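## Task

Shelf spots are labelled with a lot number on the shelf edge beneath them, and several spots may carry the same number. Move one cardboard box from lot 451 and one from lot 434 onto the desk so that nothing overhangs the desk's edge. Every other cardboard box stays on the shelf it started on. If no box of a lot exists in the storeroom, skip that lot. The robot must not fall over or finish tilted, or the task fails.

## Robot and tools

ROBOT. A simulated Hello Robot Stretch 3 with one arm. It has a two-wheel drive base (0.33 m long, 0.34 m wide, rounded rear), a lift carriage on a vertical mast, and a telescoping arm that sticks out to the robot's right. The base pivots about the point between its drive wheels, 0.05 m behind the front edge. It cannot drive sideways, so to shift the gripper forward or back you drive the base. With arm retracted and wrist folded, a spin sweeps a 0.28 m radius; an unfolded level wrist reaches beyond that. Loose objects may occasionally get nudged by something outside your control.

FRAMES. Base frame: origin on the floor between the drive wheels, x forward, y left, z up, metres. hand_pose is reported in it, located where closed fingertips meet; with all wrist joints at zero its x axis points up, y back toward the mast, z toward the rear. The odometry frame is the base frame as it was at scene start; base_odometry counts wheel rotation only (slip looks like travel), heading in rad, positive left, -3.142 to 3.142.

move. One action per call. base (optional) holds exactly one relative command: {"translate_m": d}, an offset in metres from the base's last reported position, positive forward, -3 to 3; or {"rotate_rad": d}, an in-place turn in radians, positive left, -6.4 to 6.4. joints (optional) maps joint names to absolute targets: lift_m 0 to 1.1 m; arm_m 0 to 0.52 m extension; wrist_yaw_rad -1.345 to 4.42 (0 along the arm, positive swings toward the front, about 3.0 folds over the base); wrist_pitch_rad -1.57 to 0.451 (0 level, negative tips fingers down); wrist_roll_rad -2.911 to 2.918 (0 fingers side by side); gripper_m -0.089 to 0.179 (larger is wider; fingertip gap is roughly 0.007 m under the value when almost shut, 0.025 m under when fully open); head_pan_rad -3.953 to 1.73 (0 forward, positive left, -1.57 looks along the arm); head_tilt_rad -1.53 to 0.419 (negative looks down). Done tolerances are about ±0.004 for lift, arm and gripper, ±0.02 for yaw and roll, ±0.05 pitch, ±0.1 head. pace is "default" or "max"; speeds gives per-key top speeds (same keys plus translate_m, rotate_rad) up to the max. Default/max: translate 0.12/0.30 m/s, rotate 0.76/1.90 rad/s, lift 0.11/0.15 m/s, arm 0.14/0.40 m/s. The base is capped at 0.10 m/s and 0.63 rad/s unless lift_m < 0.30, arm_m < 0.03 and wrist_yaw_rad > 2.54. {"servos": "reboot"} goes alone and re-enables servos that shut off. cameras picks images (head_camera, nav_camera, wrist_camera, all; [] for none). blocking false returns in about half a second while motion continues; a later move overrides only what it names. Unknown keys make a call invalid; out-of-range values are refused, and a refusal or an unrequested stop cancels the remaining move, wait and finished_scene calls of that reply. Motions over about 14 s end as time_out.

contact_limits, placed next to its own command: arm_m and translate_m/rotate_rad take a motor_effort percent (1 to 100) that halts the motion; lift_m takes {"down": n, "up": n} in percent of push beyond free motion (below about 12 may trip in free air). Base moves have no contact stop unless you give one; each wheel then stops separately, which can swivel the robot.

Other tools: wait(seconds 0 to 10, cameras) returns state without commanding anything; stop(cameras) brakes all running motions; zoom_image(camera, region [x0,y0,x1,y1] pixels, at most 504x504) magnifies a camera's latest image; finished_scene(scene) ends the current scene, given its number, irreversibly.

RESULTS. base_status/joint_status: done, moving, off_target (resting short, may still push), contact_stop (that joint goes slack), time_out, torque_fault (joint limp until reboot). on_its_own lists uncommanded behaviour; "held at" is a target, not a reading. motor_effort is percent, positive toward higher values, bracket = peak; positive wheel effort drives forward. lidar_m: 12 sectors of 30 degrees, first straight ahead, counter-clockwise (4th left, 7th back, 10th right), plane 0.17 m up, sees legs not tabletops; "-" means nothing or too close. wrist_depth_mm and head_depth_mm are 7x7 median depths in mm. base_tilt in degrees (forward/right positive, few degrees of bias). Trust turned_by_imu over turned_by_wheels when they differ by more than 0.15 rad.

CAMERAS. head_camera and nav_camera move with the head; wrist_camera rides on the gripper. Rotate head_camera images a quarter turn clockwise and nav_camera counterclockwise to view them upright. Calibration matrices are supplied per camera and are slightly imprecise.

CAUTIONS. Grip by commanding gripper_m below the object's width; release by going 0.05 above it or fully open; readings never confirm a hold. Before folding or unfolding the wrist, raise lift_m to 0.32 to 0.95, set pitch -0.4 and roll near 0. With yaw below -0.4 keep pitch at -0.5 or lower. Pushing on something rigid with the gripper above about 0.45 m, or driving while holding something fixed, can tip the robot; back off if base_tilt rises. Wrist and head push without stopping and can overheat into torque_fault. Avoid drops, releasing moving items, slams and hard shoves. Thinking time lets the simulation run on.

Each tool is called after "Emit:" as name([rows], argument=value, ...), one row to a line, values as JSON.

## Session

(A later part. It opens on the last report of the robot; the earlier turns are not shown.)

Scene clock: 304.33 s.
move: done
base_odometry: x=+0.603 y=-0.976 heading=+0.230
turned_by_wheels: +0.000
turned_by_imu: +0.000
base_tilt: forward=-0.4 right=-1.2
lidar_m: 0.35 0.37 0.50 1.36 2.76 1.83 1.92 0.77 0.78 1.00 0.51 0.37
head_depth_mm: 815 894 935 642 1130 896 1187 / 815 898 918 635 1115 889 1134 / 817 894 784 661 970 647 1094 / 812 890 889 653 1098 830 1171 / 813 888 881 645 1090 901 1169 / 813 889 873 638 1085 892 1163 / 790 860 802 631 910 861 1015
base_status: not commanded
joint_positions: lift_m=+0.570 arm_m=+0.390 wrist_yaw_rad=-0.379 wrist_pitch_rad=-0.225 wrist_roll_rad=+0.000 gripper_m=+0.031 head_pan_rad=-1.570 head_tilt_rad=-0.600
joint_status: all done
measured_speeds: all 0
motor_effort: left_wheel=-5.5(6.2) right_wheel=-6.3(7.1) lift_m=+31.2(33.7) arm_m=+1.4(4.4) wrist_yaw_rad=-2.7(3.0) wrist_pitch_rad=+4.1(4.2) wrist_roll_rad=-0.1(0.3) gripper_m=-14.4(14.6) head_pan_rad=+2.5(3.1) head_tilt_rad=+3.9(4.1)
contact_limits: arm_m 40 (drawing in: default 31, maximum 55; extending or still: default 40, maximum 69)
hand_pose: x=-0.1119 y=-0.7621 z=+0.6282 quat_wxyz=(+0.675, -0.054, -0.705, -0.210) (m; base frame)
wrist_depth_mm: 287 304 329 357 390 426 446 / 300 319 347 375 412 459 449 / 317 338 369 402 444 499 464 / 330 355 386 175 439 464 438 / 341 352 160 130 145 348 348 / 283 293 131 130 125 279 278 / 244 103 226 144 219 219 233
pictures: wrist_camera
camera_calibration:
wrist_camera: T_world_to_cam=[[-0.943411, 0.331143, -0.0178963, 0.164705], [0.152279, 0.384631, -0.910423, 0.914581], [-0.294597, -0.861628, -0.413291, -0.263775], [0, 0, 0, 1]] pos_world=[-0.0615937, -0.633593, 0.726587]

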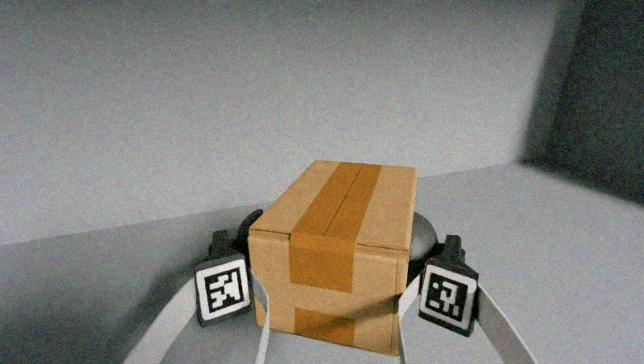

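Emit:
move(joints={"arm_m": 0.05, "head_pan_rad": -3.14, "head_tilt_rad": -0.35}, cameras=["wrist_camera", "head_camera", "nav_camera"])

Scene clock: 317.37 s.
move: done
base_odometry: x=+0.603 y=-0.976 heading=+0.230
turned_by_wheels: +0.000
turned_by_imu: +0.000
base_tilt: forward=-0.3 right=-1.2
lidar_m: 0.36 0.37 0.50 1.37 2.75 1.83 1.92 0.77 0.78 1.00 0.51 0.37
head_depth_mm: 1690 1779 1908 2025 2157 1962 1516 / 1673 1776 1894 2002 2137 1950 1513 / 1670 1763 1873 1980 2144 1940 1502 / 1665 1769 1876 1995 2119 1939 1493 / 1671 1754 1875 1996 2128 1914 1494 / 1685 1775 1870 2005 2123 1912 1482 / 1680 1782 1854 1985 2101 1748 1483
base_status: not commanded
joint_positions: lift_m=+0.570 arm_m=+0.050 wrist_yaw_rad=-0.379 wrist_pitch_rad=-0.225 wrist_roll_rad=+0.000 gripper_m=+0.031 head_pan_rad=-3.141 head_tilt_rad=-0.350
joint_status: all done
measured_speeds: all 0
motor_effort: left_wheel=-5.5(6.1) right_wheel=-5.9(7.3) lift_m=+30.0(31.5) arm_m=-11.9(15.6) wrist_yaw_rad=-1.3(3.0) wrist_pitch_rad=+4.1(4.2) wrist_roll_rad=-0.2(0.3) gripper_m=-14.3(14.4) head_pan_rad=+3.6(5.3) head_tilt_rad=-3.4(7.7)
hand_pose: x=-0.1119 y=-0.4220 z=+0.6282 quat_wxyz=(+0.675, -0.054, -0.705, -0.210) (m; base frame)
wrist_depth_mm: 546 - - - 731 577 451 / - - - - 794 598 455 / - 600 655 653 700 587 466 / 483 474 479 175 438 466 456 / 361 357 159 130 145 413 505 / 286 285 131 130 125 609 539 / 271 103 - 137 - 595 582
pictures: head_camera (sideways), nav_camera (sideways), wrist_camera
camera_calibration:
head_camera: T_world_to_cam=[[0.292485, 0.0465034, -0.955139, 1.25677], [-0.0371306, -0.997511, -0.0599367, 0.0778844], [-0.955549, 0.0529955, -0.29003, 0.338881], [0, 0, 0, 1]] pos_world=[-0.040878, 0.00128713, 1.30335]
nav_camera: T_world_to_cam=[[-0.317565, -0.0172811, 0.948079, -1.18895], [-0.0157653, 0.999792, 0.012943, 0.0334209], [-0.948105, -0.0108365, -0.317771, 0.372597], [0, 0, 0, 1]] pos_world=[-0.0237808, -0.0499227, 1.24519]
wrist_camera: T_world_to_cam=[[-0.943411, 0.331144, -0.0178965, 0.0521143], [0.15228, 0.384634, -0.910422, 0.783803], [-0.294597, -0.861627, -0.413294, 0.0291869], [0, 0, 0, 1]] pos_world=[-0.0615938, -0.293586, 0.726587]

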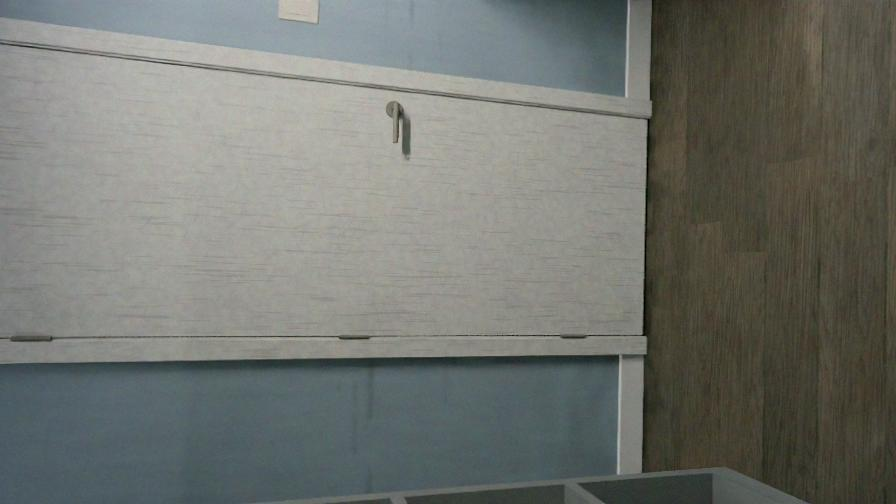

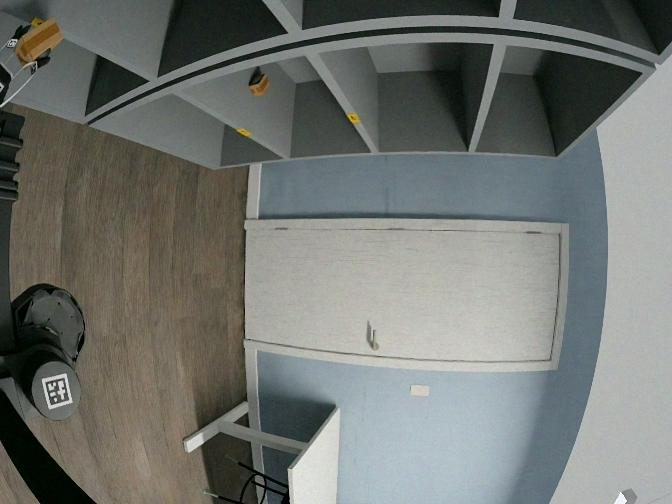

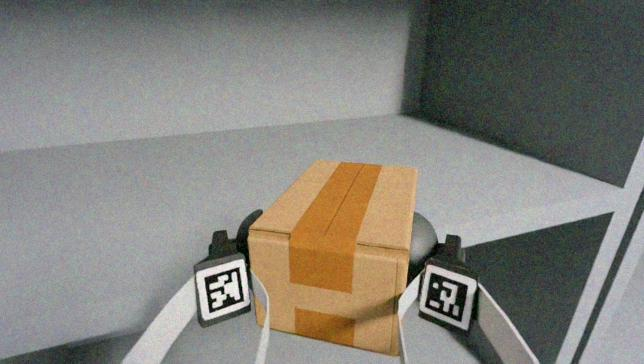

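Emit:
move(joints={"head_pan_rad": -3.75, "head_tilt_rad": -0.4, "wrist_yaw_rad": 0.0}, cameras=["head_camera", "nav_camera", "wrist_camera"])

Scene clock: 327.87 s.
move: done
base_odometry: x=+0.603 y=-0.976 heading=+0.230
turned_by_wheels: +0.000
turned_by_imu: +0.000
base_tilt: forward=-0.4 right=-1.2
lidar_m: 0.36 0.37 0.50 1.37 2.76 1.83 1.92 0.77 0.78 1.00 0.51 0.37
head_depth_mm: 2660 2910 3128 2712 2655 - - / 2448 2634 2853 2371 2393 1831 1441 / 2242 2409 2630 2141 2386 1823 1441 / 2063 2219 2387 2004 2347 1807 1424 / 1927 2067 2204 2330 2396 1790 1410 / 1820 1928 2049 2170 2265 1785 1416 / 1699 1772 1890 1995 2118 1783 1407
base_status: not commanded
joint_positions: lift_m=+0.570 arm_m=+0.050 wrist_yaw_rad=-0.003 wrist_pitch_rad=-0.225 wrist_roll_rad=+0.000 gripper_m=+0.031 head_pan_rad=-3.762 head_tilt_rad=-0.402
joint_status: all done
measured_speeds: all 0
motor_effort: left_wheel=-5.2(6.0) right_wheel=-6.7(7.2) lift_m=+29.4(30.4) arm_m=-4.8(6.3) wrist_yaw_rad=+2.1(6.2) wrist_pitch_rad=+4.2(4.2) wrist_roll_rad=-0.1(0.3) gripper_m=-13.9(14.4) head_pan_rad=-0.3(4.9) head_tilt_rad=-2.7(8.6)
hand_pose: x=-0.0222 y=-0.4394 z=+0.6282 quat_wxyz=(+0.703, +0.078, -0.702, -0.081) (m; base frame)
wrist_depth_mm: 395 557 - - - - - / 398 560 - - - - 648 / 398 555 642 648 647 635 626 / 397 476 478 175 441 469 466 / 359 357 160 130 145 349 347 / 324 316 131 130 125 299 301 / 383 104 131 137 - 109 716
pictures: head_camera (sideways), nav_camera (sideways), wrist_camera
camera_calibration:
head_camera: T_world_to_cam=[[0.305145, -0.161156, -0.938571, 1.23506], [-0.608152, -0.791409, -0.0618321, 0.0838312], [-0.732829, 0.589661, -0.339501, 0.401907], [0, 0, 0, 1]] pos_world=[-0.0313616, 0.0283936, 1.30083]
nav_camera: T_world_to_cam=[[-0.308205, 0.199282, 0.930213, -1.16568], [0.568518, 0.822581, 0.0121421, 0.0309003], [-0.762756, 0.532585, -0.366819, 0.435297], [0, 0, 0, 1]] pos_world=[-0.0448112, -0.0249516, 1.24363]
wrist_camera: T_world_to_cam=[[-0.999115, -0.0380718, -0.0178964, -0.0210546], [0.000544142, 0.413681, -0.910422, 0.786221], [0.0420648, -0.909626, -0.413294, 0.0270291], [0, 0, 0, 1]] pos_world=[-0.0226007, -0.30146, 0.726587]

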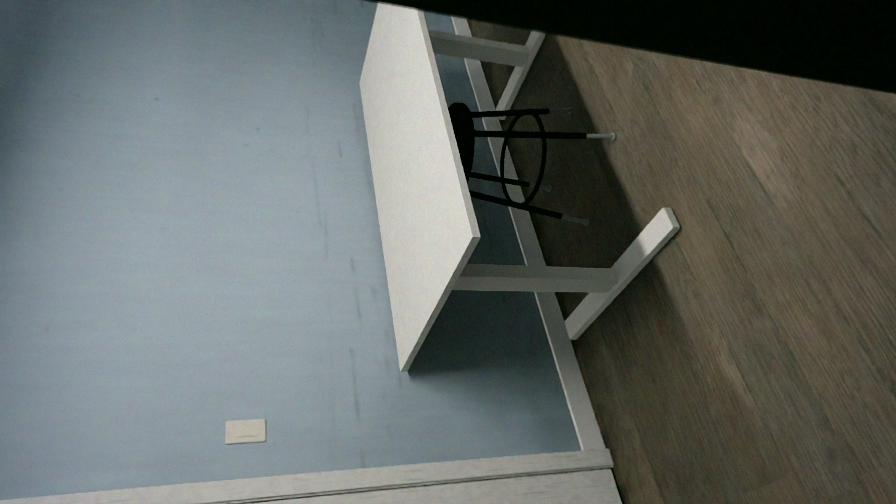

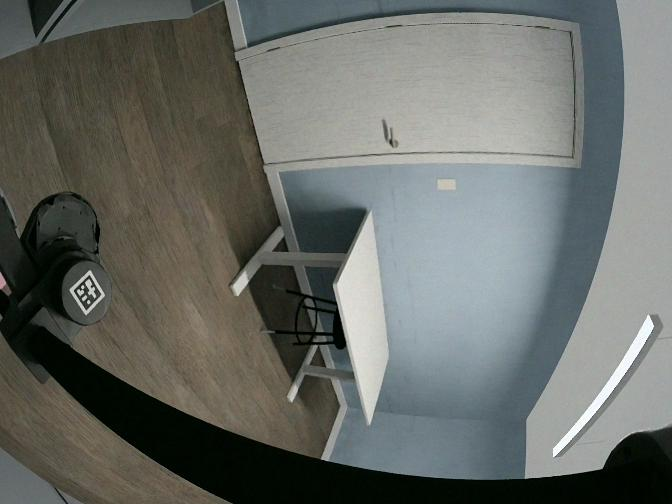

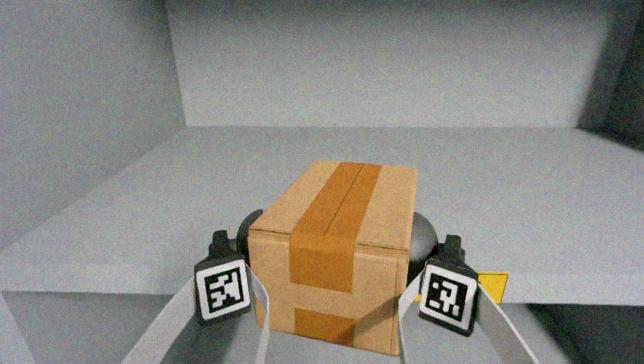

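Emit:
move(base={"translate_m": -0.53}, joints={"arm_m": 0.02}, cameras=[])

Emit:
move(base={"rotate_rad": -1.58}, joints={"lift_m": 0.78, "head_pan_rad": -1.57, "head_tilt_rad": -0.5}, cameras=["head_camera", "nav_camera"])

Scene clock: 412.70 s.
move: done
base_odometry: x=+0.087 y=-1.097 heading=+0.230
turned_by_wheels: +0.000
turned_by_imu: +0.000
base_tilt: forward=-0.3 right=-1.3
lidar_m: 0.88 0.92 1.25 3.74 1.42 1.45 1.39 1.10 1.04 0.54 1.03 0.92
head_depth_mm: 1893 2069 2293 1803 2168 1915 - / 1758 1890 2053 1781 2171 1823 1444 / 1601 1718 1876 1775 2115 1729 1433 / 1487 1591 1707 1813 2016 1809 1432 / 1385 1486 1574 1697 1838 1811 1416 / 1290 1354 1439 1542 1647 1721 1405 / 1205 1267 1357 1432 1534 1638 1413
base_status: done
joint_positions: lift_m=+0.570 arm_m=+0.020 wrist_yaw_rad=-0.003 wrist_pitch_rad=-0.225 wrist_roll_rad=+0.000 gripper_m=+0.031 head_pan_rad=-3.750 head_tilt_rad=-0.400
joint_status: all done
measured_speeds: all 0
motor_effort: left_wheel=-5.7(12.9) right_wheel=-6.7(11.9) lift_m=+27.8(29.8) arm_m=+8.2(14.4) wrist_yaw_rad=+1.7(3.7) wrist_pitch_rad=+4.1(4.3) wrist_roll_rad=-0.2(0.3) gripper_m=-13.7(14.6) head_pan_rad=+2.9(3.9) head_tilt_rad=+4.0(6.1)
hand_pose: x=-0.0222 y=-0.4094 z=+0.6281 quat_wxyz=(+0.703, +0.079, -0.702, -0.081) (m; base frame)
wrist_depth_mm: - - - 250 254 - - / - - - 265 270 - - / 664 655 644 291 284 633 635 / 481 475 474 175 294 471 469 / 359 357 159 130 145 353 351 / 357 - 131 130 125 330 330 / - 95 - 138 377 121 801
pictures: none
No camera images: "cameras" was empty.

Scene clock: 416.30 s.
move: done
base_odometry: x=+0.087 y=-1.097 heading=-1.349
turned_by_wheels: -1.580
turned_by_imu: -1.555
base_tilt: forward=-0.2 right=-1.1
lidar_m: 0.54 1.03 0.92 0.88 0.92 1.26 3.75 1.43 1.45 1.39 1.10 1.03
head_depth_mm: 1170 1261 1374 1515 1675 1664 1337 / 1160 1266 1373 1507 1667 1661 1341 / 1160 1253 1366 1501 1688 1636 1275 / 1166 1257 1362 1503 1679 567 344 / 1162 1252 1367 1512 1687 1610 1282 / 1158 1259 1371 1516 1692 1619 1316 / 1179 1272 1385 1525 1708 1603 1297
base_status: done
joint_positions: lift_m=+0.780 arm_m=+0.020 wrist_yaw_rad=-0.003 wrist_pitch_rad=-0.225 wrist_roll_rad=+0.000 gripper_m=+0.031 head_pan_rad=-1.568 head_tilt_rad=-0.500
joint_status: all done
measured_speeds: all 0
motor_effort: left_wheel=+8.1(11.2) right_wheel=-9.8(14.0) lift_m=+26.0(34.7) arm_m=+11.4(13.8) wrist_yaw_rad=+1.7(3.3) wrist_pitch_rad=+4.1(4.2) wrist_roll_rad=+0.1(0.3) gripper_m=-14.2(14.5) head_pan_rad=-3.3(5.6) head_tilt_rad=-4.7(7.9)
hand_pose: x=-0.0221 y=-0.4094 z=+0.8381 quat_wxyz=(+0.703, +0.079, -0.702, -0.080) (m; base frame)
wrist_depth_mm: - - - - - - - / - - - - - - - / - - - - - - - / - - - 175 - - - / 766 - 157 130 146 - - / - - 131 130 125 - - / - 103 - 140 - - -
pictures: head_camera (sideways), nav_camera (sideways)
camera_calibration:
head_camera: T_world_to_cam=[[-0.0473163, 0.432262, -0.900506, 1.18754], [0.997548, -0.0260877, -0.0649379, 0.0780717], [-0.0515623, -0.901371, -0.429968, 0.515479], [0, 0, 0, 1]] pos_world=[0.00488895, -0.0466534, 1.2961]
nav_camera: T_world_to_cam=[[0.0181319, -0.456048, 0.88977, -1.11491], [-0.999761, -0.0191709, 0.0105473, 0.0425447], [0.0122477, -0.889749, -0.456287, 0.546995], [0, 0, 0, 1]] pos_world=[0.0560504, -0.0209479, 1.24115]

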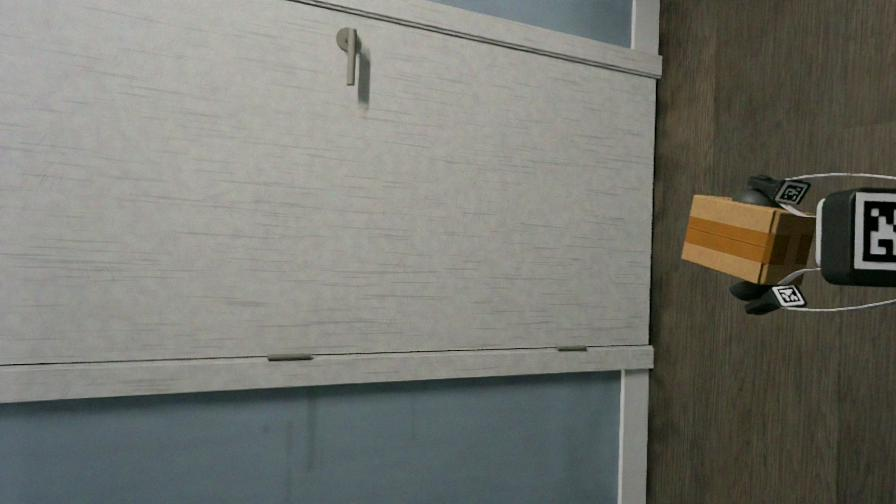

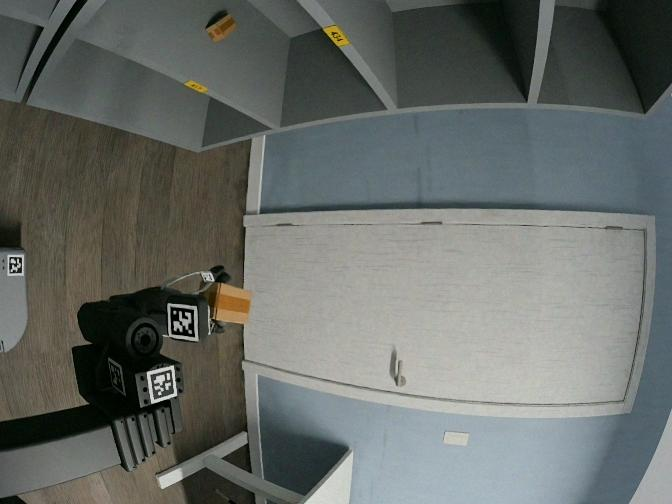

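Emit:
move(base={"translate_m": -1.25}, cameras=["head_camera", "nav_camera"])

Scene clock: 436.27 s.
move: done
base_odometry: x=-0.188 y=+0.123 heading=-1.349
turned_by_wheels: +0.000
turned_by_imu: -0.001
base_tilt: forward=-0.2 right=-1.1
lidar_m: 1.79 1.26 0.92 0.89 0.92 1.26 2.50 1.42 0.80 0.97 1.46 1.98
head_depth_mm: 1184 1270 1395 1398 966 1513 1316 / 1178 1273 1395 1387 961 1085 1271 / 1172 1280 1386 1373 952 809 1263 / 1179 1276 1386 1362 940 564 344 / 1171 1267 1388 1342 934 1335 1281 / 1169 1279 1385 1328 928 1479 1316 / 1179 1267 1376 1521 967 1506 1308
base_status: done
joint_positions: lift_m=+0.780 arm_m=+0.020 wrist_yaw_rad=-0.003 wrist_pitch_rad=-0.225 wrist_roll_rad=+0.000 gripper_m=+0.031 head_pan_rad=-1.570 head_tilt_rad=-0.500
joint_status: not commanded
measured_speeds: all 0
motor_effort: left_wheel=-4.7(9.7) right_wheel=-7.2(14.6) lift_m=+26.2(27.4) arm_m=-12.5(13.7) wrist_yaw_rad=+1.8(3.5) wrist_pitch_rad=+4.2(4.3) wrist_roll_rad=-0.2(0.5) gripper_m=-13.7(14.5) head_pan_rad=-3.1(3.9) head_tilt_rad=-3.7(5.1)
hand_pose: x=-0.0221 y=-0.4094 z=+0.8381 quat_wxyz=(+0.703, +0.079, -0.702, -0.080) (m; base frame)
wrist_depth_mm: - - - - - - - / - - - - - - - / - - - - - - - / - - - 174 174 - - / - - 135 130 141 - - / - - 131 130 125 - - / - 112 - 140 134 840 -
pictures: head_camera (sideways), nav_camera (sideways)
camera_calibration:
head_camera: T_world_to_cam=[[-0.0466221, 0.432337, -0.900506, 1.18754], [0.997505, -0.0276894, -0.0649379, 0.078072], [-0.0530095, -0.901287, -0.429968, 0.515488], [0, 0, 0, 1]] pos_world=[0.00481404, -0.0466514, 1.2961]
nav_camera: T_world_to_cam=[[0.0173996, -0.456077, 0.88977, -1.1149], [-0.99979, -0.0175657, 0.0105473, 0.0425448], [0.010819, -0.889767, -0.456287, 0.547003], [0, 0, 0, 1]] pos_world=[0.0560167, -0.021028, 1.24115]

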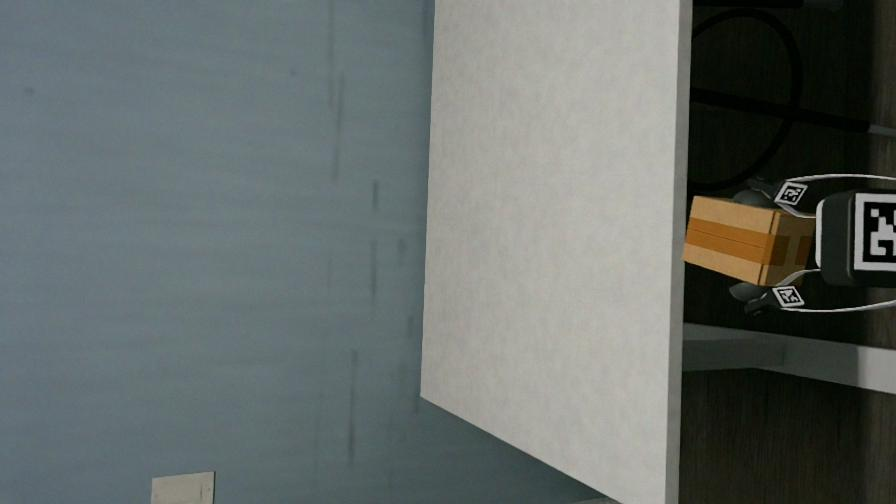

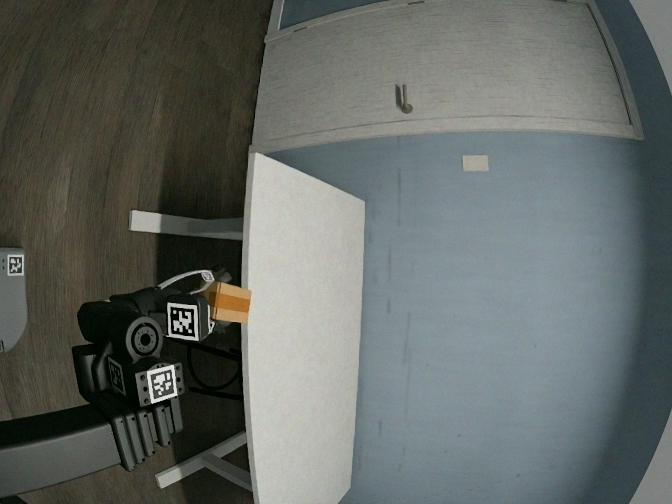

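Emit:
move(joints={"arm_m": 0.40}, contact_limits={"arm_m": 40}, cameras=[])

Emit:
move(joints={"lift_m": 0.695}, speeds={"lift_m": 0.06}, cameras=["wrist_camera", "head_camera"])

Scene clock: 454.33 s.
move: done
base_odometry: x=-0.188 y=+0.123 heading=-1.349
turned_by_wheels: +0.000
turned_by_imu: +0.000
base_tilt: forward=-0.2 right=-1.1
lidar_m: 1.79 1.25 0.92 0.89 0.92 1.26 2.51 1.42 0.81 0.97 1.46 1.97
head_depth_mm: 1176 1273 1389 1405 964 822 327 / 1172 1268 1394 1376 880 378 336 / 1178 1279 1385 1368 567 1393 1333 / 1178 1273 1380 1339 608 1522 1318 / 1174 1273 1382 1335 935 1479 1320 / 1174 1264 1397 1337 927 1463 1321 / 1166 1268 1376 1518 957 1513 1317
base_status: not commanded
joint_positions: lift_m=+0.780 arm_m=+0.400 wrist_yaw_rad=-0.003 wrist_pitch_rad=-0.225 wrist_roll_rad=+0.000 gripper_m=+0.031 head_pan_rad=-1.570 head_tilt_rad=-0.500
joint_status: all done
measured_speeds: all 0
motor_effort: left_wheel=-4.7(5.4) right_wheel=-6.5(7.4) lift_m=+28.0(28.6) arm_m=+13.0(15.1) wrist_yaw_rad=+1.2(3.2) wrist_pitch_rad=+4.1(4.3) wrist_roll_rad=+0.2(0.3) gripper_m=-13.9(14.3) head_pan_rad=-2.8(3.7) head_tilt_rad=-3.7(5.1)
contact_limits: arm_m 40 (drawing in: default 31, maximum 55; extending or still: default 40, maximum 69)
hand_pose: x=-0.0221 y=-0.7894 z=+0.8381 quat_wxyz=(+0.703, +0.079, -0.702, -0.081) (m; base frame)
wrist_depth_mm: - - - - - - - / - - - - - - - / - - - - - - - / - - - 174 173 - - / - - 135 130 141 - - / - - 131 130 125 - - / 263 103 246 139 245 244 260
pictures: none
No camera images: "cameras" was empty.

Scene clock: 456.33 s.
move: done
base_odometry: x=-0.188 y=+0.123 heading=-1.349
turned_by_wheels: +0.000
turned_by_imu: +0.000
base_tilt: forward=-0.3 right=-1.2
lidar_m: 1.78 1.26 0.92 0.89 0.92 1.26 2.51 1.42 0.80 0.97 1.47 1.98
head_depth_mm: 1178 1272 1396 1416 966 1506 1313 / 1178 1278 1391 1381 956 782 396 / 1172 1270 1383 1365 634 608 1301 / 1174 1266 1389 1356 713 1487 1327 / 1167 1276 1397 1340 936 1483 1312 / 1172 1274 1384 1327 929 1462 1318 / 1171 1270 1383 1524 962 1497 1306
base_status: not commanded
joint_positions: lift_m=+0.695 arm_m=+0.400 wrist_yaw_rad=-0.003 wrist_pitch_rad=-0.225 wrist_roll_rad=+0.000 gripper_m=+0.031 head_pan_rad=-1.570 head_tilt_rad=-0.500
joint_status: all done
measured_speeds: all 0
motor_effort: left_wheel=-4.9(5.3) right_wheel=-7.1(7.1) lift_m=+24.2(26.1) arm_m=+13.1(14.1) wrist_yaw_rad=+1.4(3.0) wrist_pitch_rad=+4.1(4.3) wrist_roll_rad=-0.1(0.3) gripper_m=-13.7(14.4) head_pan_rad=-2.6(3.5) head_tilt_rad=-3.3(4.4)
contact_limits: arm_m 40 (drawing in: default 31, maximum 55; extending or still: default 40, maximum 69)
hand_pose: x=-0.0221 y=-0.7894 z=+0.7531 quat_wxyz=(+0.703, +0.079, -0.702, -0.081) (m; base frame)
wrist_depth_mm: - - - - - - - / - - - - - - - / - - - - - - - / - - - 174 175 - - / 238 238 162 130 146 234 233 / 190 190 131 130 125 188 187 / 158 112 153 143 147 147 156
pictures: head_camera (sideways), wrist_camera
camera_calibration:
head_camera: T_world_to_cam=[[-0.0466134, 0.432338, -0.900506, 1.18754], [0.997505, -0.0277095, -0.0649379, 0.078072], [-0.0530277, -0.901286, -0.429968, 0.515488], [0, 0, 0, 1]] pos_world=[0.0048131, -0.0466513, 1.2961]
wrist_camera: T_world_to_cam=[[-0.999094, -0.038596, -0.0179121, -0.0324149], [0.000325514, 0.414022, -0.910267, 1.04487], [0.0425486, -0.909448, -0.413635, -0.23929], [0, 0, 0, 1]] pos_world=[-0.0225442, -0.651471, 0.851548]

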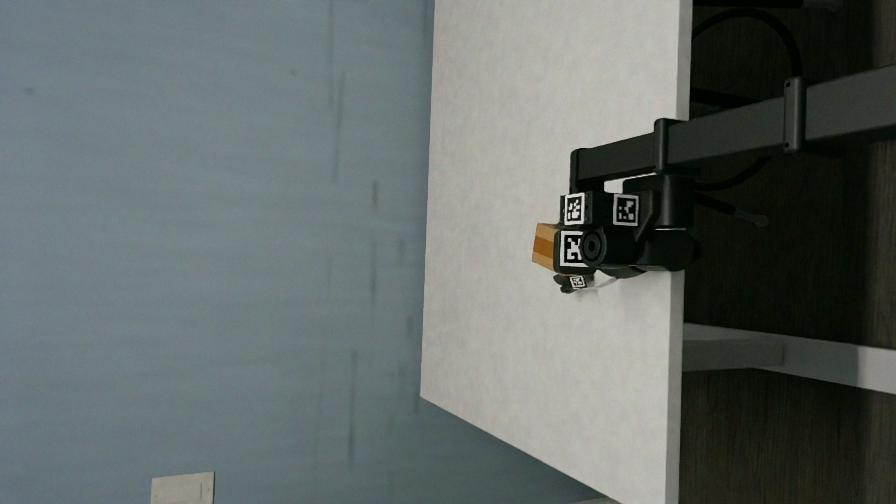

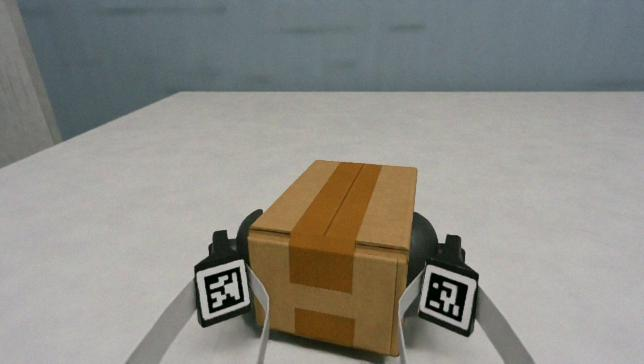

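Emit:
move(joints={"lift_m": 0.687}, speeds={"lift_m": 0.02}, contact_limits={"lift_m": {"down": 15}}, cameras=["wrist_camera"])

Scene clock: 463.47 s.
move: done
base_odometry: x=-0.188 y=+0.123 heading=-1.349
turned_by_wheels: +0.000
turned_by_imu: +0.000
base_tilt: forward=-0.2 right=-1.2
lidar_m: 1.79 1.26 0.92 0.89 0.92 1.26 2.50 1.42 0.80 0.97 1.46 1.98
head_depth_mm: 1176 1275 1389 1392 969 1502 1312 / 1172 1276 1389 1388 964 784 404 / 1178 1277 1384 1375 838 613 1292 / 1175 1270 1386 1360 829 1480 1326 / 1174 1273 1388 1337 934 1480 1318 / 1176 1276 1383 1331 928 1471 1311 / 1172 1263 1390 1526 962 1499 1307
base_status: not commanded
joint_positions: lift_m=+0.687 arm_m=+0.400 wrist_yaw_rad=-0.003 wrist_pitch_rad=-0.219 wrist_roll_rad=+0.000 gripper_m=+0.031 head_pan_rad=-1.570 head_tilt_rad=-0.500
joint_status: all done
measured_speeds: all 0
motor_effort: left_wheel=-4.9(5.6) right_wheel=-6.8(7.0) lift_m=+24.8(25.6) arm_m=+13.2(13.2) wrist_yaw_rad=+1.2(2.9) wrist_pitch_rad=+3.2(4.2) wrist_roll_rad=+0.1(0.2) gripper_m=-13.5(14.5) head_pan_rad=-2.9(3.1) head_tilt_rad=-3.0(4.1)
contact_limits: arm_m 40 (drawing in: default 31, maximum 55; extending or still: default 40, maximum 69); lift_m down 15 (down: maximum 72; up: maximum 65)
hand_pose: x=-0.0221 y=-0.7898 z=+0.7464 quat_wxyz=(+0.703, +0.077, -0.703, -0.079) (m; base frame)
wrist_depth_mm: - - - - - - - / - - - - - - - / - - - - - - - / - 269 283 173 185 278 261 / 228 226 162 130 145 223 223 / 181 181 131 130 125 172 178 / 151 113 145 140 139 140 149
pictures: wrist_camera
camera_calibration:
wrist_camera: T_world_to_cam=[[-0.999094, -0.0387003, -0.0176812, -0.0328058], [0.000311139, 0.408903, -0.912578, 1.0367], [0.0425469, -0.911757, -0.40852, -0.248084], [0, 0, 0, 1]] pos_world=[-0.0225435, -0.651369, 0.844138]

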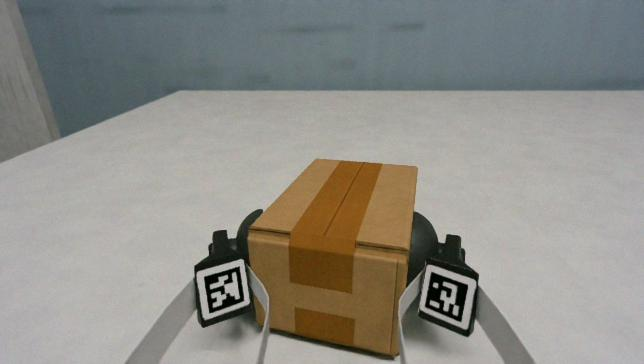

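Emit:
move(joints={"gripper_m": 0.179}, cameras=["wrist_camera"])

Emit:
move(joints={"lift_m": 0.83}, cameras=["wrist_camera", "head_camera"])

Scene clock: 472.73 s.
move: done
base_odometry: x=-0.188 y=+0.123 heading=-1.349
turned_by_wheels: +0.000
turned_by_imu: +0.000
base_tilt: forward=-0.2 right=-1.2
lidar_m: 1.79 1.26 0.92 0.89 0.92 1.26 2.51 1.41 0.80 0.97 1.46 1.98
head_depth_mm: 1177 1276 1386 1402 964 1515 1313 / 1176 1273 1397 1376 956 787 403 / 1176 1275 1384 1369 837 612 1292 / 1178 1274 1387 1356 864 1477 1327 / 1175 1276 1384 1343 931 1478 1321 / 1175 1266 1392 1329 926 1467 1312 / 1183 1273 1375 1514 964 1500 1305
base_status: not commanded
joint_positions: lift_m=+0.687 arm_m=+0.400 wrist_yaw_rad=-0.003 wrist_pitch_rad=-0.219 wrist_roll_rad=+0.000 gripper_m=+0.179 head_pan_rad=-1.570 head_tilt_rad=-0.500
joint_status: all done
measured_speeds: all 0
motor_effort: left_wheel=-4.7(5.2) right_wheel=-6.7(7.2) lift_m=+30.8(31.3) arm_m=+12.1(13.1) wrist_yaw_rad=+1.6(3.3) wrist_pitch_rad=+3.0(3.3) wrist_roll_rad=+0.0(0.3) gripper_m=+0.5(83.8) head_pan_rad=-2.4(3.5) head_tilt_rad=-2.9(4.1)
contact_limits: arm_m 40 (drawing in: default 31, maximum 55; extending or still: default 40, maximum 69); lift_m down 15 (down: maximum 72; up: maximum 65)
hand_pose: x=-0.0221 y=-0.7898 z=+0.7464 quat_wxyz=(+0.703, +0.077, -0.703, -0.079) (m; base frame)
wrist_depth_mm: - - - - - - - / - - - - - - - / - - - - - - - / - 266 268 176 188 278 261 / 239 226 215 132 212 224 221 / 119 145 173 129 165 179 121 / 119 145 147 138 144 144 108
pictures: wrist_camera
camera_calibration:
wrist_camera: T_world_to_cam=[[-0.999094, -0.0387002, -0.017681, -0.0328058], [0.000310741, 0.408908, -0.912576, 1.0367], [0.0425468, -0.911755, -0.408525, -0.248076], [0, 0, 0, 1]] pos_world=[-0.0225434, -0.651369, 0.844144]

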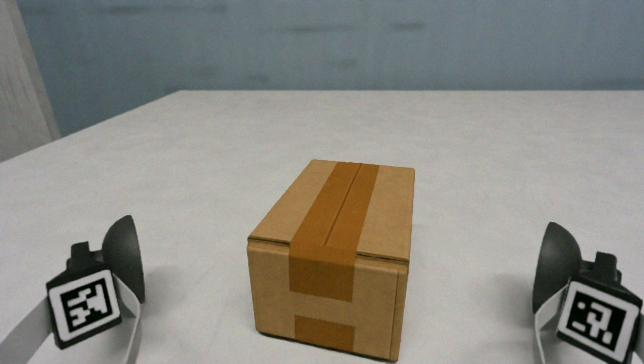

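Scene clock: 474.87 s.
move: done
base_odometry: x=-0.188 y=+0.123 heading=-1.349
turned_by_wheels: +0.000
turned_by_imu: +0.000
base_tilt: forward=-0.3 right=-1.1
lidar_m: 1.78 1.26 0.92 0.89 0.92 1.26 2.50 1.42 0.80 0.97 1.46 1.97
head_depth_mm: 1174 1274 1387 1398 966 330 - / 1183 1274 1388 1380 425 351 1273 / 1179 1273 1385 1373 588 1405 1328 / 1173 1269 1386 1353 661 1533 1328 / 1173 1272 1386 1347 936 1476 1326 / 1179 1273 1392 1333 931 1457 1312 / 1169 1274 1384 1510 963 1510 1306
base_status: not commanded
joint_positions: lift_m=+0.830 arm_m=+0.400 wrist_yaw_rad=-0.003 wrist_pitch_rad=-0.219 wrist_roll_rad=+0.000 gripper_m=+0.179 head_pan_rad=-1.570 head_tilt_rad=-0.500
joint_status: all done
measured_speeds: all 0
motor_effort: left_wheel=-4.5(5.3) right_wheel=-6.5(7.5) lift_m=+31.1(34.7) arm_m=+11.7(12.9) wrist_yaw_rad=+2.8(3.0) wrist_pitch_rad=+3.1(3.2) wrist_roll_rad=+0.1(0.4) gripper_m=+0.6(1.2) head_pan_rad=-2.5(3.3) head_tilt_rad=-3.0(3.9)
contact_limits: arm_m 40 (drawing in: default 31, maximum 55; extending or still: default 40, maximum 69)
hand_pose: x=-0.0221 y=-0.7898 z=+0.8894 quat_wxyz=(+0.703, +0.077, -0.703, -0.079) (m; base frame)
wrist_depth_mm: - - - - - - - / - - - - - - - / - - - - - - - / - - - - - - - / - 143 - - - - - / 119 126 - - - - 117 / 116 - - 257 - - 108
pictures: head_camera (sideways), wrist_camera
camera_calibration:
head_camera: T_world_to_cam=[[-0.0466135, 0.432338, -0.900506, 1.18754], [0.997505, -0.0277094, -0.0649379, 0.078072], [-0.0530276, -0.901286, -0.429968, 0.515488], [0, 0, 0, 1]] pos_world=[0.00481311, -0.0466513, 1.2961]
wrist_camera: T_world_to_cam=[[-0.999094, -0.0387002, -0.0176813, -0.0302772], [0.000310993, 0.408908, -0.912576, 1.1672], [0.0425469, -0.911755, -0.408525, -0.189657], [0, 0, 0, 1]] pos_world=[-0.0225434, -0.651369, 0.987143]

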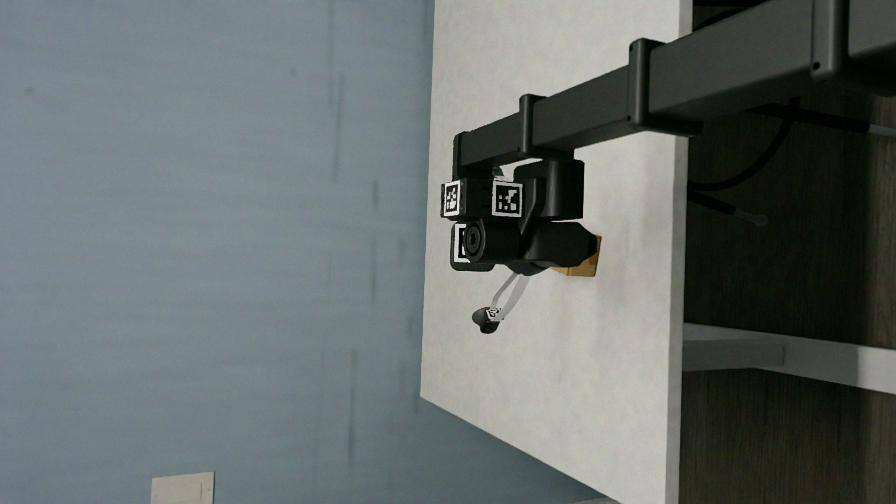

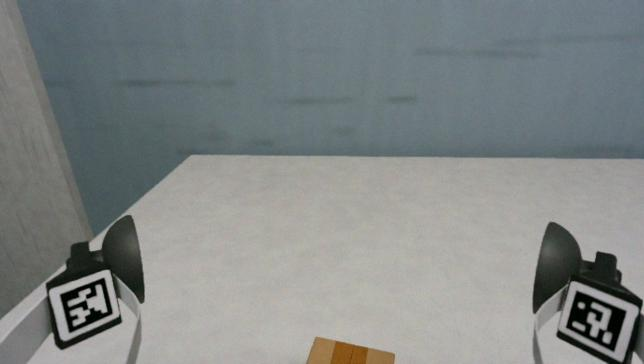

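Emit:
move(joints={"arm_m": 0.0, "wrist_pitch_rad": -0.4}, pace="max", cameras=["head_camera"])

Emit:
move(joints={"wrist_yaw_rad": 3.0, "head_pan_rad": -2.6, "head_tilt_rad": -0.2, "gripper_m": 0.05}, pace="max", cameras=["nav_camera"])

Scene clock: 499.00 s.
move: done
base_odometry: x=-0.188 y=+0.123 heading=-1.349
turned_by_wheels: +0.000
turned_by_imu: +0.000
base_tilt: forward=-0.2 right=-1.2
lidar_m: 1.79 1.26 0.92 0.89 0.92 1.26 2.50 1.42 0.80 0.97 1.46 1.98
head_depth_mm: 1179 1272 1391 1396 968 1505 1304 / 1171 1274 1383 1382 962 1081 1245 / 1172 1264 1389 1366 947 1385 1301 / 1170 1270 1386 1355 904 1522 306 / 1179 1274 1385 1338 931 1475 1288 / 1178 1271 1377 1332 933 1467 1249 / 1173 1269 1380 1530 963 1505 1312
base_status: not commanded
joint_positions: lift_m=+0.830 arm_m=+0.001 wrist_yaw_rad=-0.003 wrist_pitch_rad=-0.414 wrist_roll_rad=+0.000 gripper_m=+0.179 head_pan_rad=-1.570 head_tilt_rad=-0.500
joint_status: all done
measured_speeds: all 0
motor_effort: left_wheel=-4.3(5.2) right_wheel=-5.7(7.1) lift_m=+24.8(31.3) arm_m=-10.9(14.4) wrist_yaw_rad=+2.1(2.9) wrist_pitch_rad=+2.1(4.3) wrist_roll_rad=-0.3(0.3) gripper_m=+0.3(1.1) head_pan_rad=-3.6(3.6) head_tilt_rad=-3.0(3.9)
hand_pose: x=-0.0221 y=-0.3704 z=+0.8436 quat_wxyz=(+0.692, +0.145, -0.692, -0.146) (m; base frame)
wrist_depth_mm: - - - - - - - / - - - 559 - - - / - - - - - - - / - - - - - - - / - - - - - - - / 119 - - - - - 121 / 118 - - - - - 108
pictures: head_camera (sideways)
camera_calibration:
head_camera: T_world_to_cam=[[-0.0466135, 0.432338, -0.900506, 1.18754], [0.997505, -0.0277094, -0.0649379, 0.078072], [-0.0530276, -0.901286, -0.429968, 0.515488], [0, 0, 0, 1]] pos_world=[0.00481311, -0.0466513, 1.2961]

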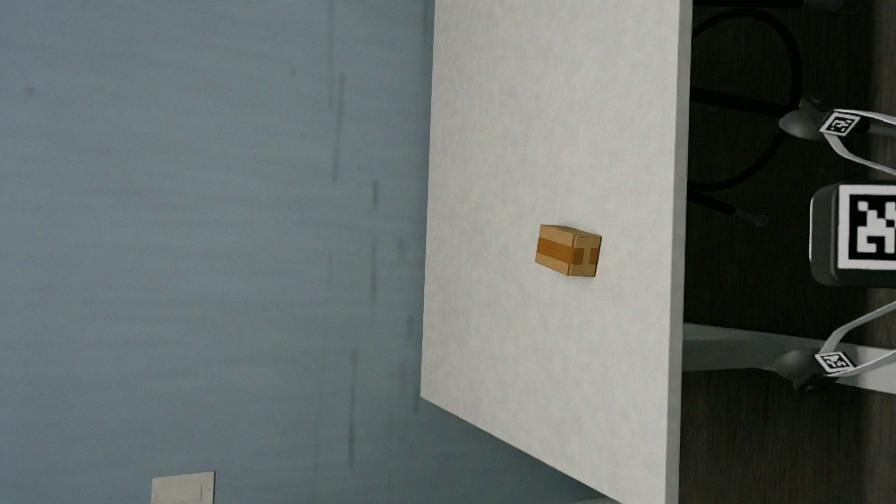

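Scene clock: 500.83 s.
move: done
base_odometry: x=-0.188 y=+0.123 heading=-1.349
turned_by_wheels: +0.000
turned_by_imu: +0.000
base_tilt: forward=-0.2 right=-1.1
lidar_m: 1.79 1.25 0.92 0.89 0.92 1.26 2.51 1.42 0.80 0.97 1.46 1.98
head_depth_mm: 2241 2314 2359 2397 2465 2456 1786 / 2356 2441 2520 2545 2632 2447 1769 / 2432 2599 2647 2739 2772 2410 1788 / 2422 2704 2725 2836 2931 2267 1772 / 2198 2229 2335 2423 2388 1276 1749 / 1866 1936 1990 2042 1954 1071 1540 / 1656 1694 1745 1775 1674 1063 1558
base_status: not commanded
joint_positions: lift_m=+0.830 arm_m=+0.001 wrist_yaw_rad=+2.997 wrist_pitch_rad=-0.414 wrist_roll_rad=+0.000 gripper_m=+0.050 head_pan_rad=-2.608 head_tilt_rad=-0.199
joint_status: all done
measured_speeds: translate_m=+0.000 rotate_rad=+0.000 lift_m=+0.000 arm_m=+0.000 wrist_yaw_rad=+0.000 wrist_pitch_rad=+0.000 wrist_roll_rad=+0.000 head_pan_rad=+0.024 head_tilt_rad=+0.000
motor_effort: left_wheel=-5.0(5.6) right_wheel=-6.6(7.4) lift_m=+28.0(28.0) arm_m=-3.7(11.5) wrist_yaw_rad=+2.9(6.9) wrist_pitch_rad=+2.1(2.2) wrist_roll_rad=-0.2(0.3) gripper_m=+0.0(82.3) head_pan_rad=+3.5(5.2) head_tilt_rad=+4.9(7.5)
hand_pose: x=+0.0112 y=+0.0770 z=+0.8436 quat_wxyz=(+0.195, +0.700, +0.095, +0.680) (m; base frame)
wrist_depth_mm: 825 139 858 899 925 955 942 / 897 149 937 972 - - - / 1000 163 - - - - - / - 183 - - - - - / - - 198 - - - - / - - 127 - 127 - - / - - 279 - - - -
pictures: nav_camera (sideways)
camera_calibration:
nav_camera: T_world_to_cam=[[-0.139019, -0.101868, 0.985036, -1.23834], [-0.519416, 0.854389, 0.0150515, 0.0337454], [-0.843137, -0.509552, -0.171688, 0.18182], [0, 0, 0, 1]] pos_world=[-0.0013255, -0.0623325, 1.25052]

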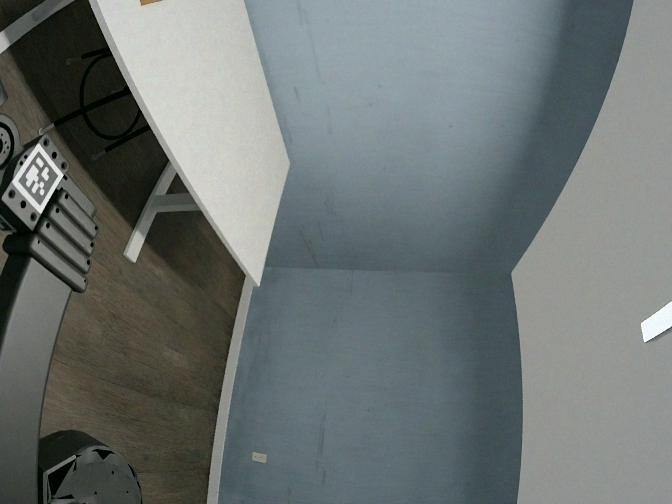

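Emit:
move(joints={"lift_m": 0.28, "head_pan_rad": -0.3, "head_tilt_rad": -0.25}, pace="max", cameras=[])

Emit:
move(base={"rotate_rad": 3.14}, pace="max", cameras=["nav_camera", "head_camera"])

Scene clock: 512.93 s.
move: done
base_odometry: x=-0.188 y=+0.123 heading=-1.349
turned_by_wheels: +0.000
turned_by_imu: +0.000
base_tilt: forward=-0.2 right=-1.2
lidar_m: 1.79 1.26 0.92 0.88 0.92 1.26 2.50 1.42 0.80 0.97 1.46 1.97
head_depth_mm: 2148 2150 2186 2181 2216 2157 1683 / 2267 2376 2460 2569 2666 2248 1662 / 2216 2117 2215 2260 2176 2150 1667 / 2103 2190 2280 2394 2436 2096 1656 / 2028 2118 2193 2284 2339 2061 1634 / 1945 2072 2098 2202 2098 1988 1644 / 1863 1950 2043 2091 2066 1940 1635
base_status: not commanded
joint_positions: lift_m=+0.280 arm_m=+0.001 wrist_yaw_rad=+2.997 wrist_pitch_rad=-0.415 wrist_roll_rad=+0.000 gripper_m=+0.050 head_pan_rad=-0.300 head_tilt_rad=-0.250
joint_status: all done
measured_speeds: all 0
motor_effort: left_wheel=-4.4(5.4) right_wheel=-6.6(7.4) lift_m=+26.2(31.2) arm_m=+11.7(14.0) wrist_yaw_rad=+1.9(3.8) wrist_pitch_rad=+2.3(2.3) wrist_roll_rad=+0.0(0.3) gripper_m=+0.0(1.0) head_pan_rad=-3.0(5.4) head_tilt_rad=-2.4(5.6)
hand_pose: x=+0.0112 y=+0.0769 z=+0.2934 quat_wxyz=(+0.195, +0.700, +0.095, +0.680) (m; base frame)
wrist_depth_mm: 819 139 855 911 906 930 976 / 892 149 946 952 - - - / 945 162 845 953 926 933 925 / 775 183 674 732 738 735 716 / 623 598 198 606 586 596 590 / 524 524 127 317 127 511 511 / 286 100 265 273 435 429 439
pictures: none
No camera images: "cameras" was empty.

Scene clock: 515.90 s.
move: done
base_odometry: x=-0.188 y=+0.123 heading=+1.790
turned_by_wheels: +3.140
turned_by_imu: +3.080
base_tilt: forward=-0.3 right=-1.2
lidar_m: 2.50 1.42 0.80 0.97 1.45 1.90 1.79 1.31 0.93 0.88 0.91 1.21
head_depth_mm: 1309 1276 1288 1295 1315 1336 1349 / 2384 1520 1518 1546 1563 1599 1553 / 2482 2581 2755 2815 2973 2113 1652 / 2377 2490 2611 2702 2807 2217 1647 / 2290 2404 2481 2592 2729 2224 1646 / 2219 2308 2400 2542 2604 2180 1637 / 2134 2238 2281 2416 2486 2165 1631
base_status: done
joint_positions: lift_m=+0.280 arm_m=+0.001 wrist_yaw_rad=+2.997 wrist_pitch_rad=-0.415 wrist_roll_rad=+0.000 gripper_m=+0.050 head_pan_rad=-0.300 head_tilt_rad=-0.250
joint_status: not commanded
measured_speeds: all 0
motor_effort: left_wheel=-6.1(15.6) right_wheel=+8.8(15.1) lift_m=+28.5(31.7) arm_m=-12.8(13.3) wrist_yaw_rad=+2.3(3.5) wrist_pitch_rad=+2.2(2.4) wrist_roll_rad=-0.2(0.4) gripper_m=+0.4(1.1) head_pan_rad=-2.6(3.7) head_tilt_rad=-2.2(3.6)
hand_pose: x=+0.0111 y=+0.0769 z=+0.2934 quat_wxyz=(+0.195, +0.700, +0.095, +0.680) (m; base frame)
wrist_depth_mm: - 139 - - - - - / - 149 - - - - - / 978 163 851 935 939 909 893 / 757 184 683 733 747 717 721 / 616 598 198 603 579 600 589 / 525 526 127 314 126 508 506 / 286 100 263 273 433 428 443
pictures: head_camera (sideways), nav_camera (sideways)
camera_calibration:
head_camera: T_world_to_cam=[[-0.201285, 0.0138335, -0.979435, 1.29154], [0.336536, 0.940011, -0.0558851, 0.0703379], [0.919907, -0.340864, -0.193865, 0.202276], [0, 0, 0, 1]] pos_world=[0.0502216, -0.0150364, 1.30813]
nav_camera: T_world_to_cam=[[0.21713, -0.0493453, 0.974895, -1.22725], [-0.282489, -0.959163, 0.0143674, 0.0331918], [0.934374, -0.278517, -0.222203, 0.236729], [0, 0, 0, 1]] pos_world=[0.0546554, 0.0372104, 1.24856]

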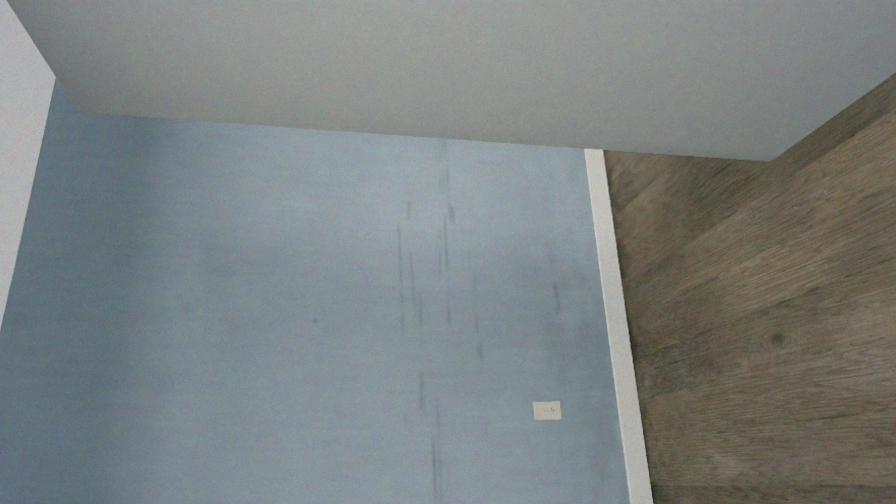

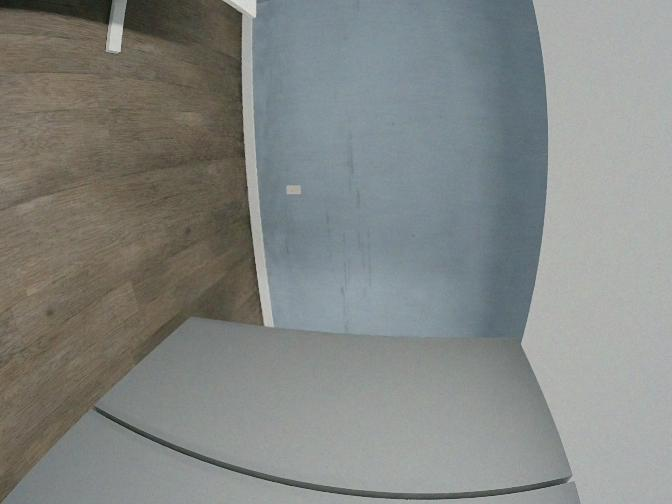

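Emit:
move(base={"translate_m": 1.97}, pace="max", joints={"head_pan_rad": -1.2, "head_tilt_rad": -0.3}, cameras=["nav_camera"])

Scene clock: 548.57 s.
move: done
base_odometry: x=-0.617 y=+2.046 heading=+1.790
turned_by_wheels: +0.000
turned_by_imu: +0.002
base_tilt: forward=-0.2 right=-1.2
lidar_m: 0.54 0.56 0.74 1.48 1.35 1.97 3.69 1.20 0.95 2.28 0.80 0.57
head_depth_mm: 1933 2026 2102 2180 2307 2098 1597 / 2019 2067 2175 2244 2390 2102 1583 / 2004 2117 2239 2356 2481 2082 1583 / 1451 1544 1661 1791 1925 1906 1570 / 1115 1164 1223 1288 1370 1461 1461 / 901 940 978 1022 1061 1115 1176 / 757 782 809 838 868 904 945
base_status: done
joint_positions: lift_m=+0.280 arm_m=+0.001 wrist_yaw_rad=+2.997 wrist_pitch_rad=-0.415 wrist_roll_rad=+0.000 gripper_m=+0.050 head_pan_rad=-1.200 head_tilt_rad=-0.300
joint_status: all done
measured_speeds: all 0
motor_effort: left_wheel=-2.6(9.7) right_wheel=+8.0(17.0) lift_m=+24.4(25.0) arm_m=-6.7(11.7) wrist_yaw_rad=+1.8(3.2) wrist_pitch_rad=+2.3(2.4) wrist_roll_rad=+0.2(0.4) gripper_m=+0.3(1.0) head_pan_rad=+2.9(4.7) head_tilt_rad=-1.6(5.0)
hand_pose: x=+0.0111 y=+0.0770 z=+0.2934 quat_wxyz=(+0.195, +0.700, +0.096, +0.680) (m; base frame)
wrist_depth_mm: - 139 - - - - - / - 149 - - - 917 - / 991 163 915 954 934 836 676 / 760 183 674 741 727 727 624 / 623 600 198 608 570 604 575 / 523 523 127 315 127 509 502 / 285 100 263 273 434 432 445
pictures: nav_camera (sideways)
camera_calibration:
nav_camera: T_world_to_cam=[[0.113911, -0.245889, 0.962582, -1.21052], [-0.926616, -0.375762, 0.0136672, 0.0380335], [0.358341, -0.8935, -0.270647, 0.303296], [0, 0, 0, 1]] pos_world=[0.0644505, -0.0123673, 1.24679]

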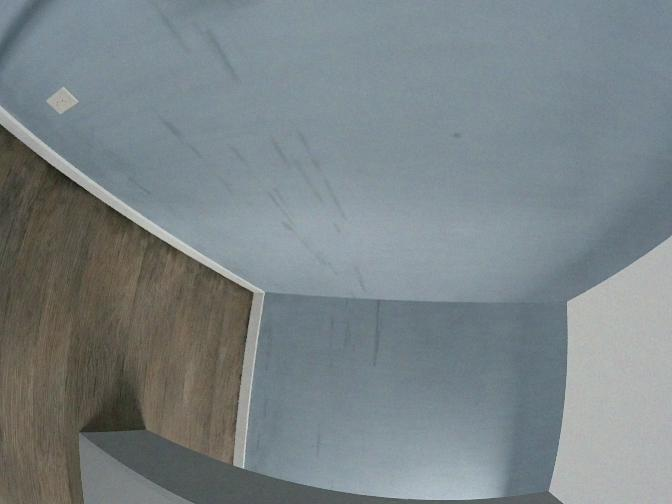

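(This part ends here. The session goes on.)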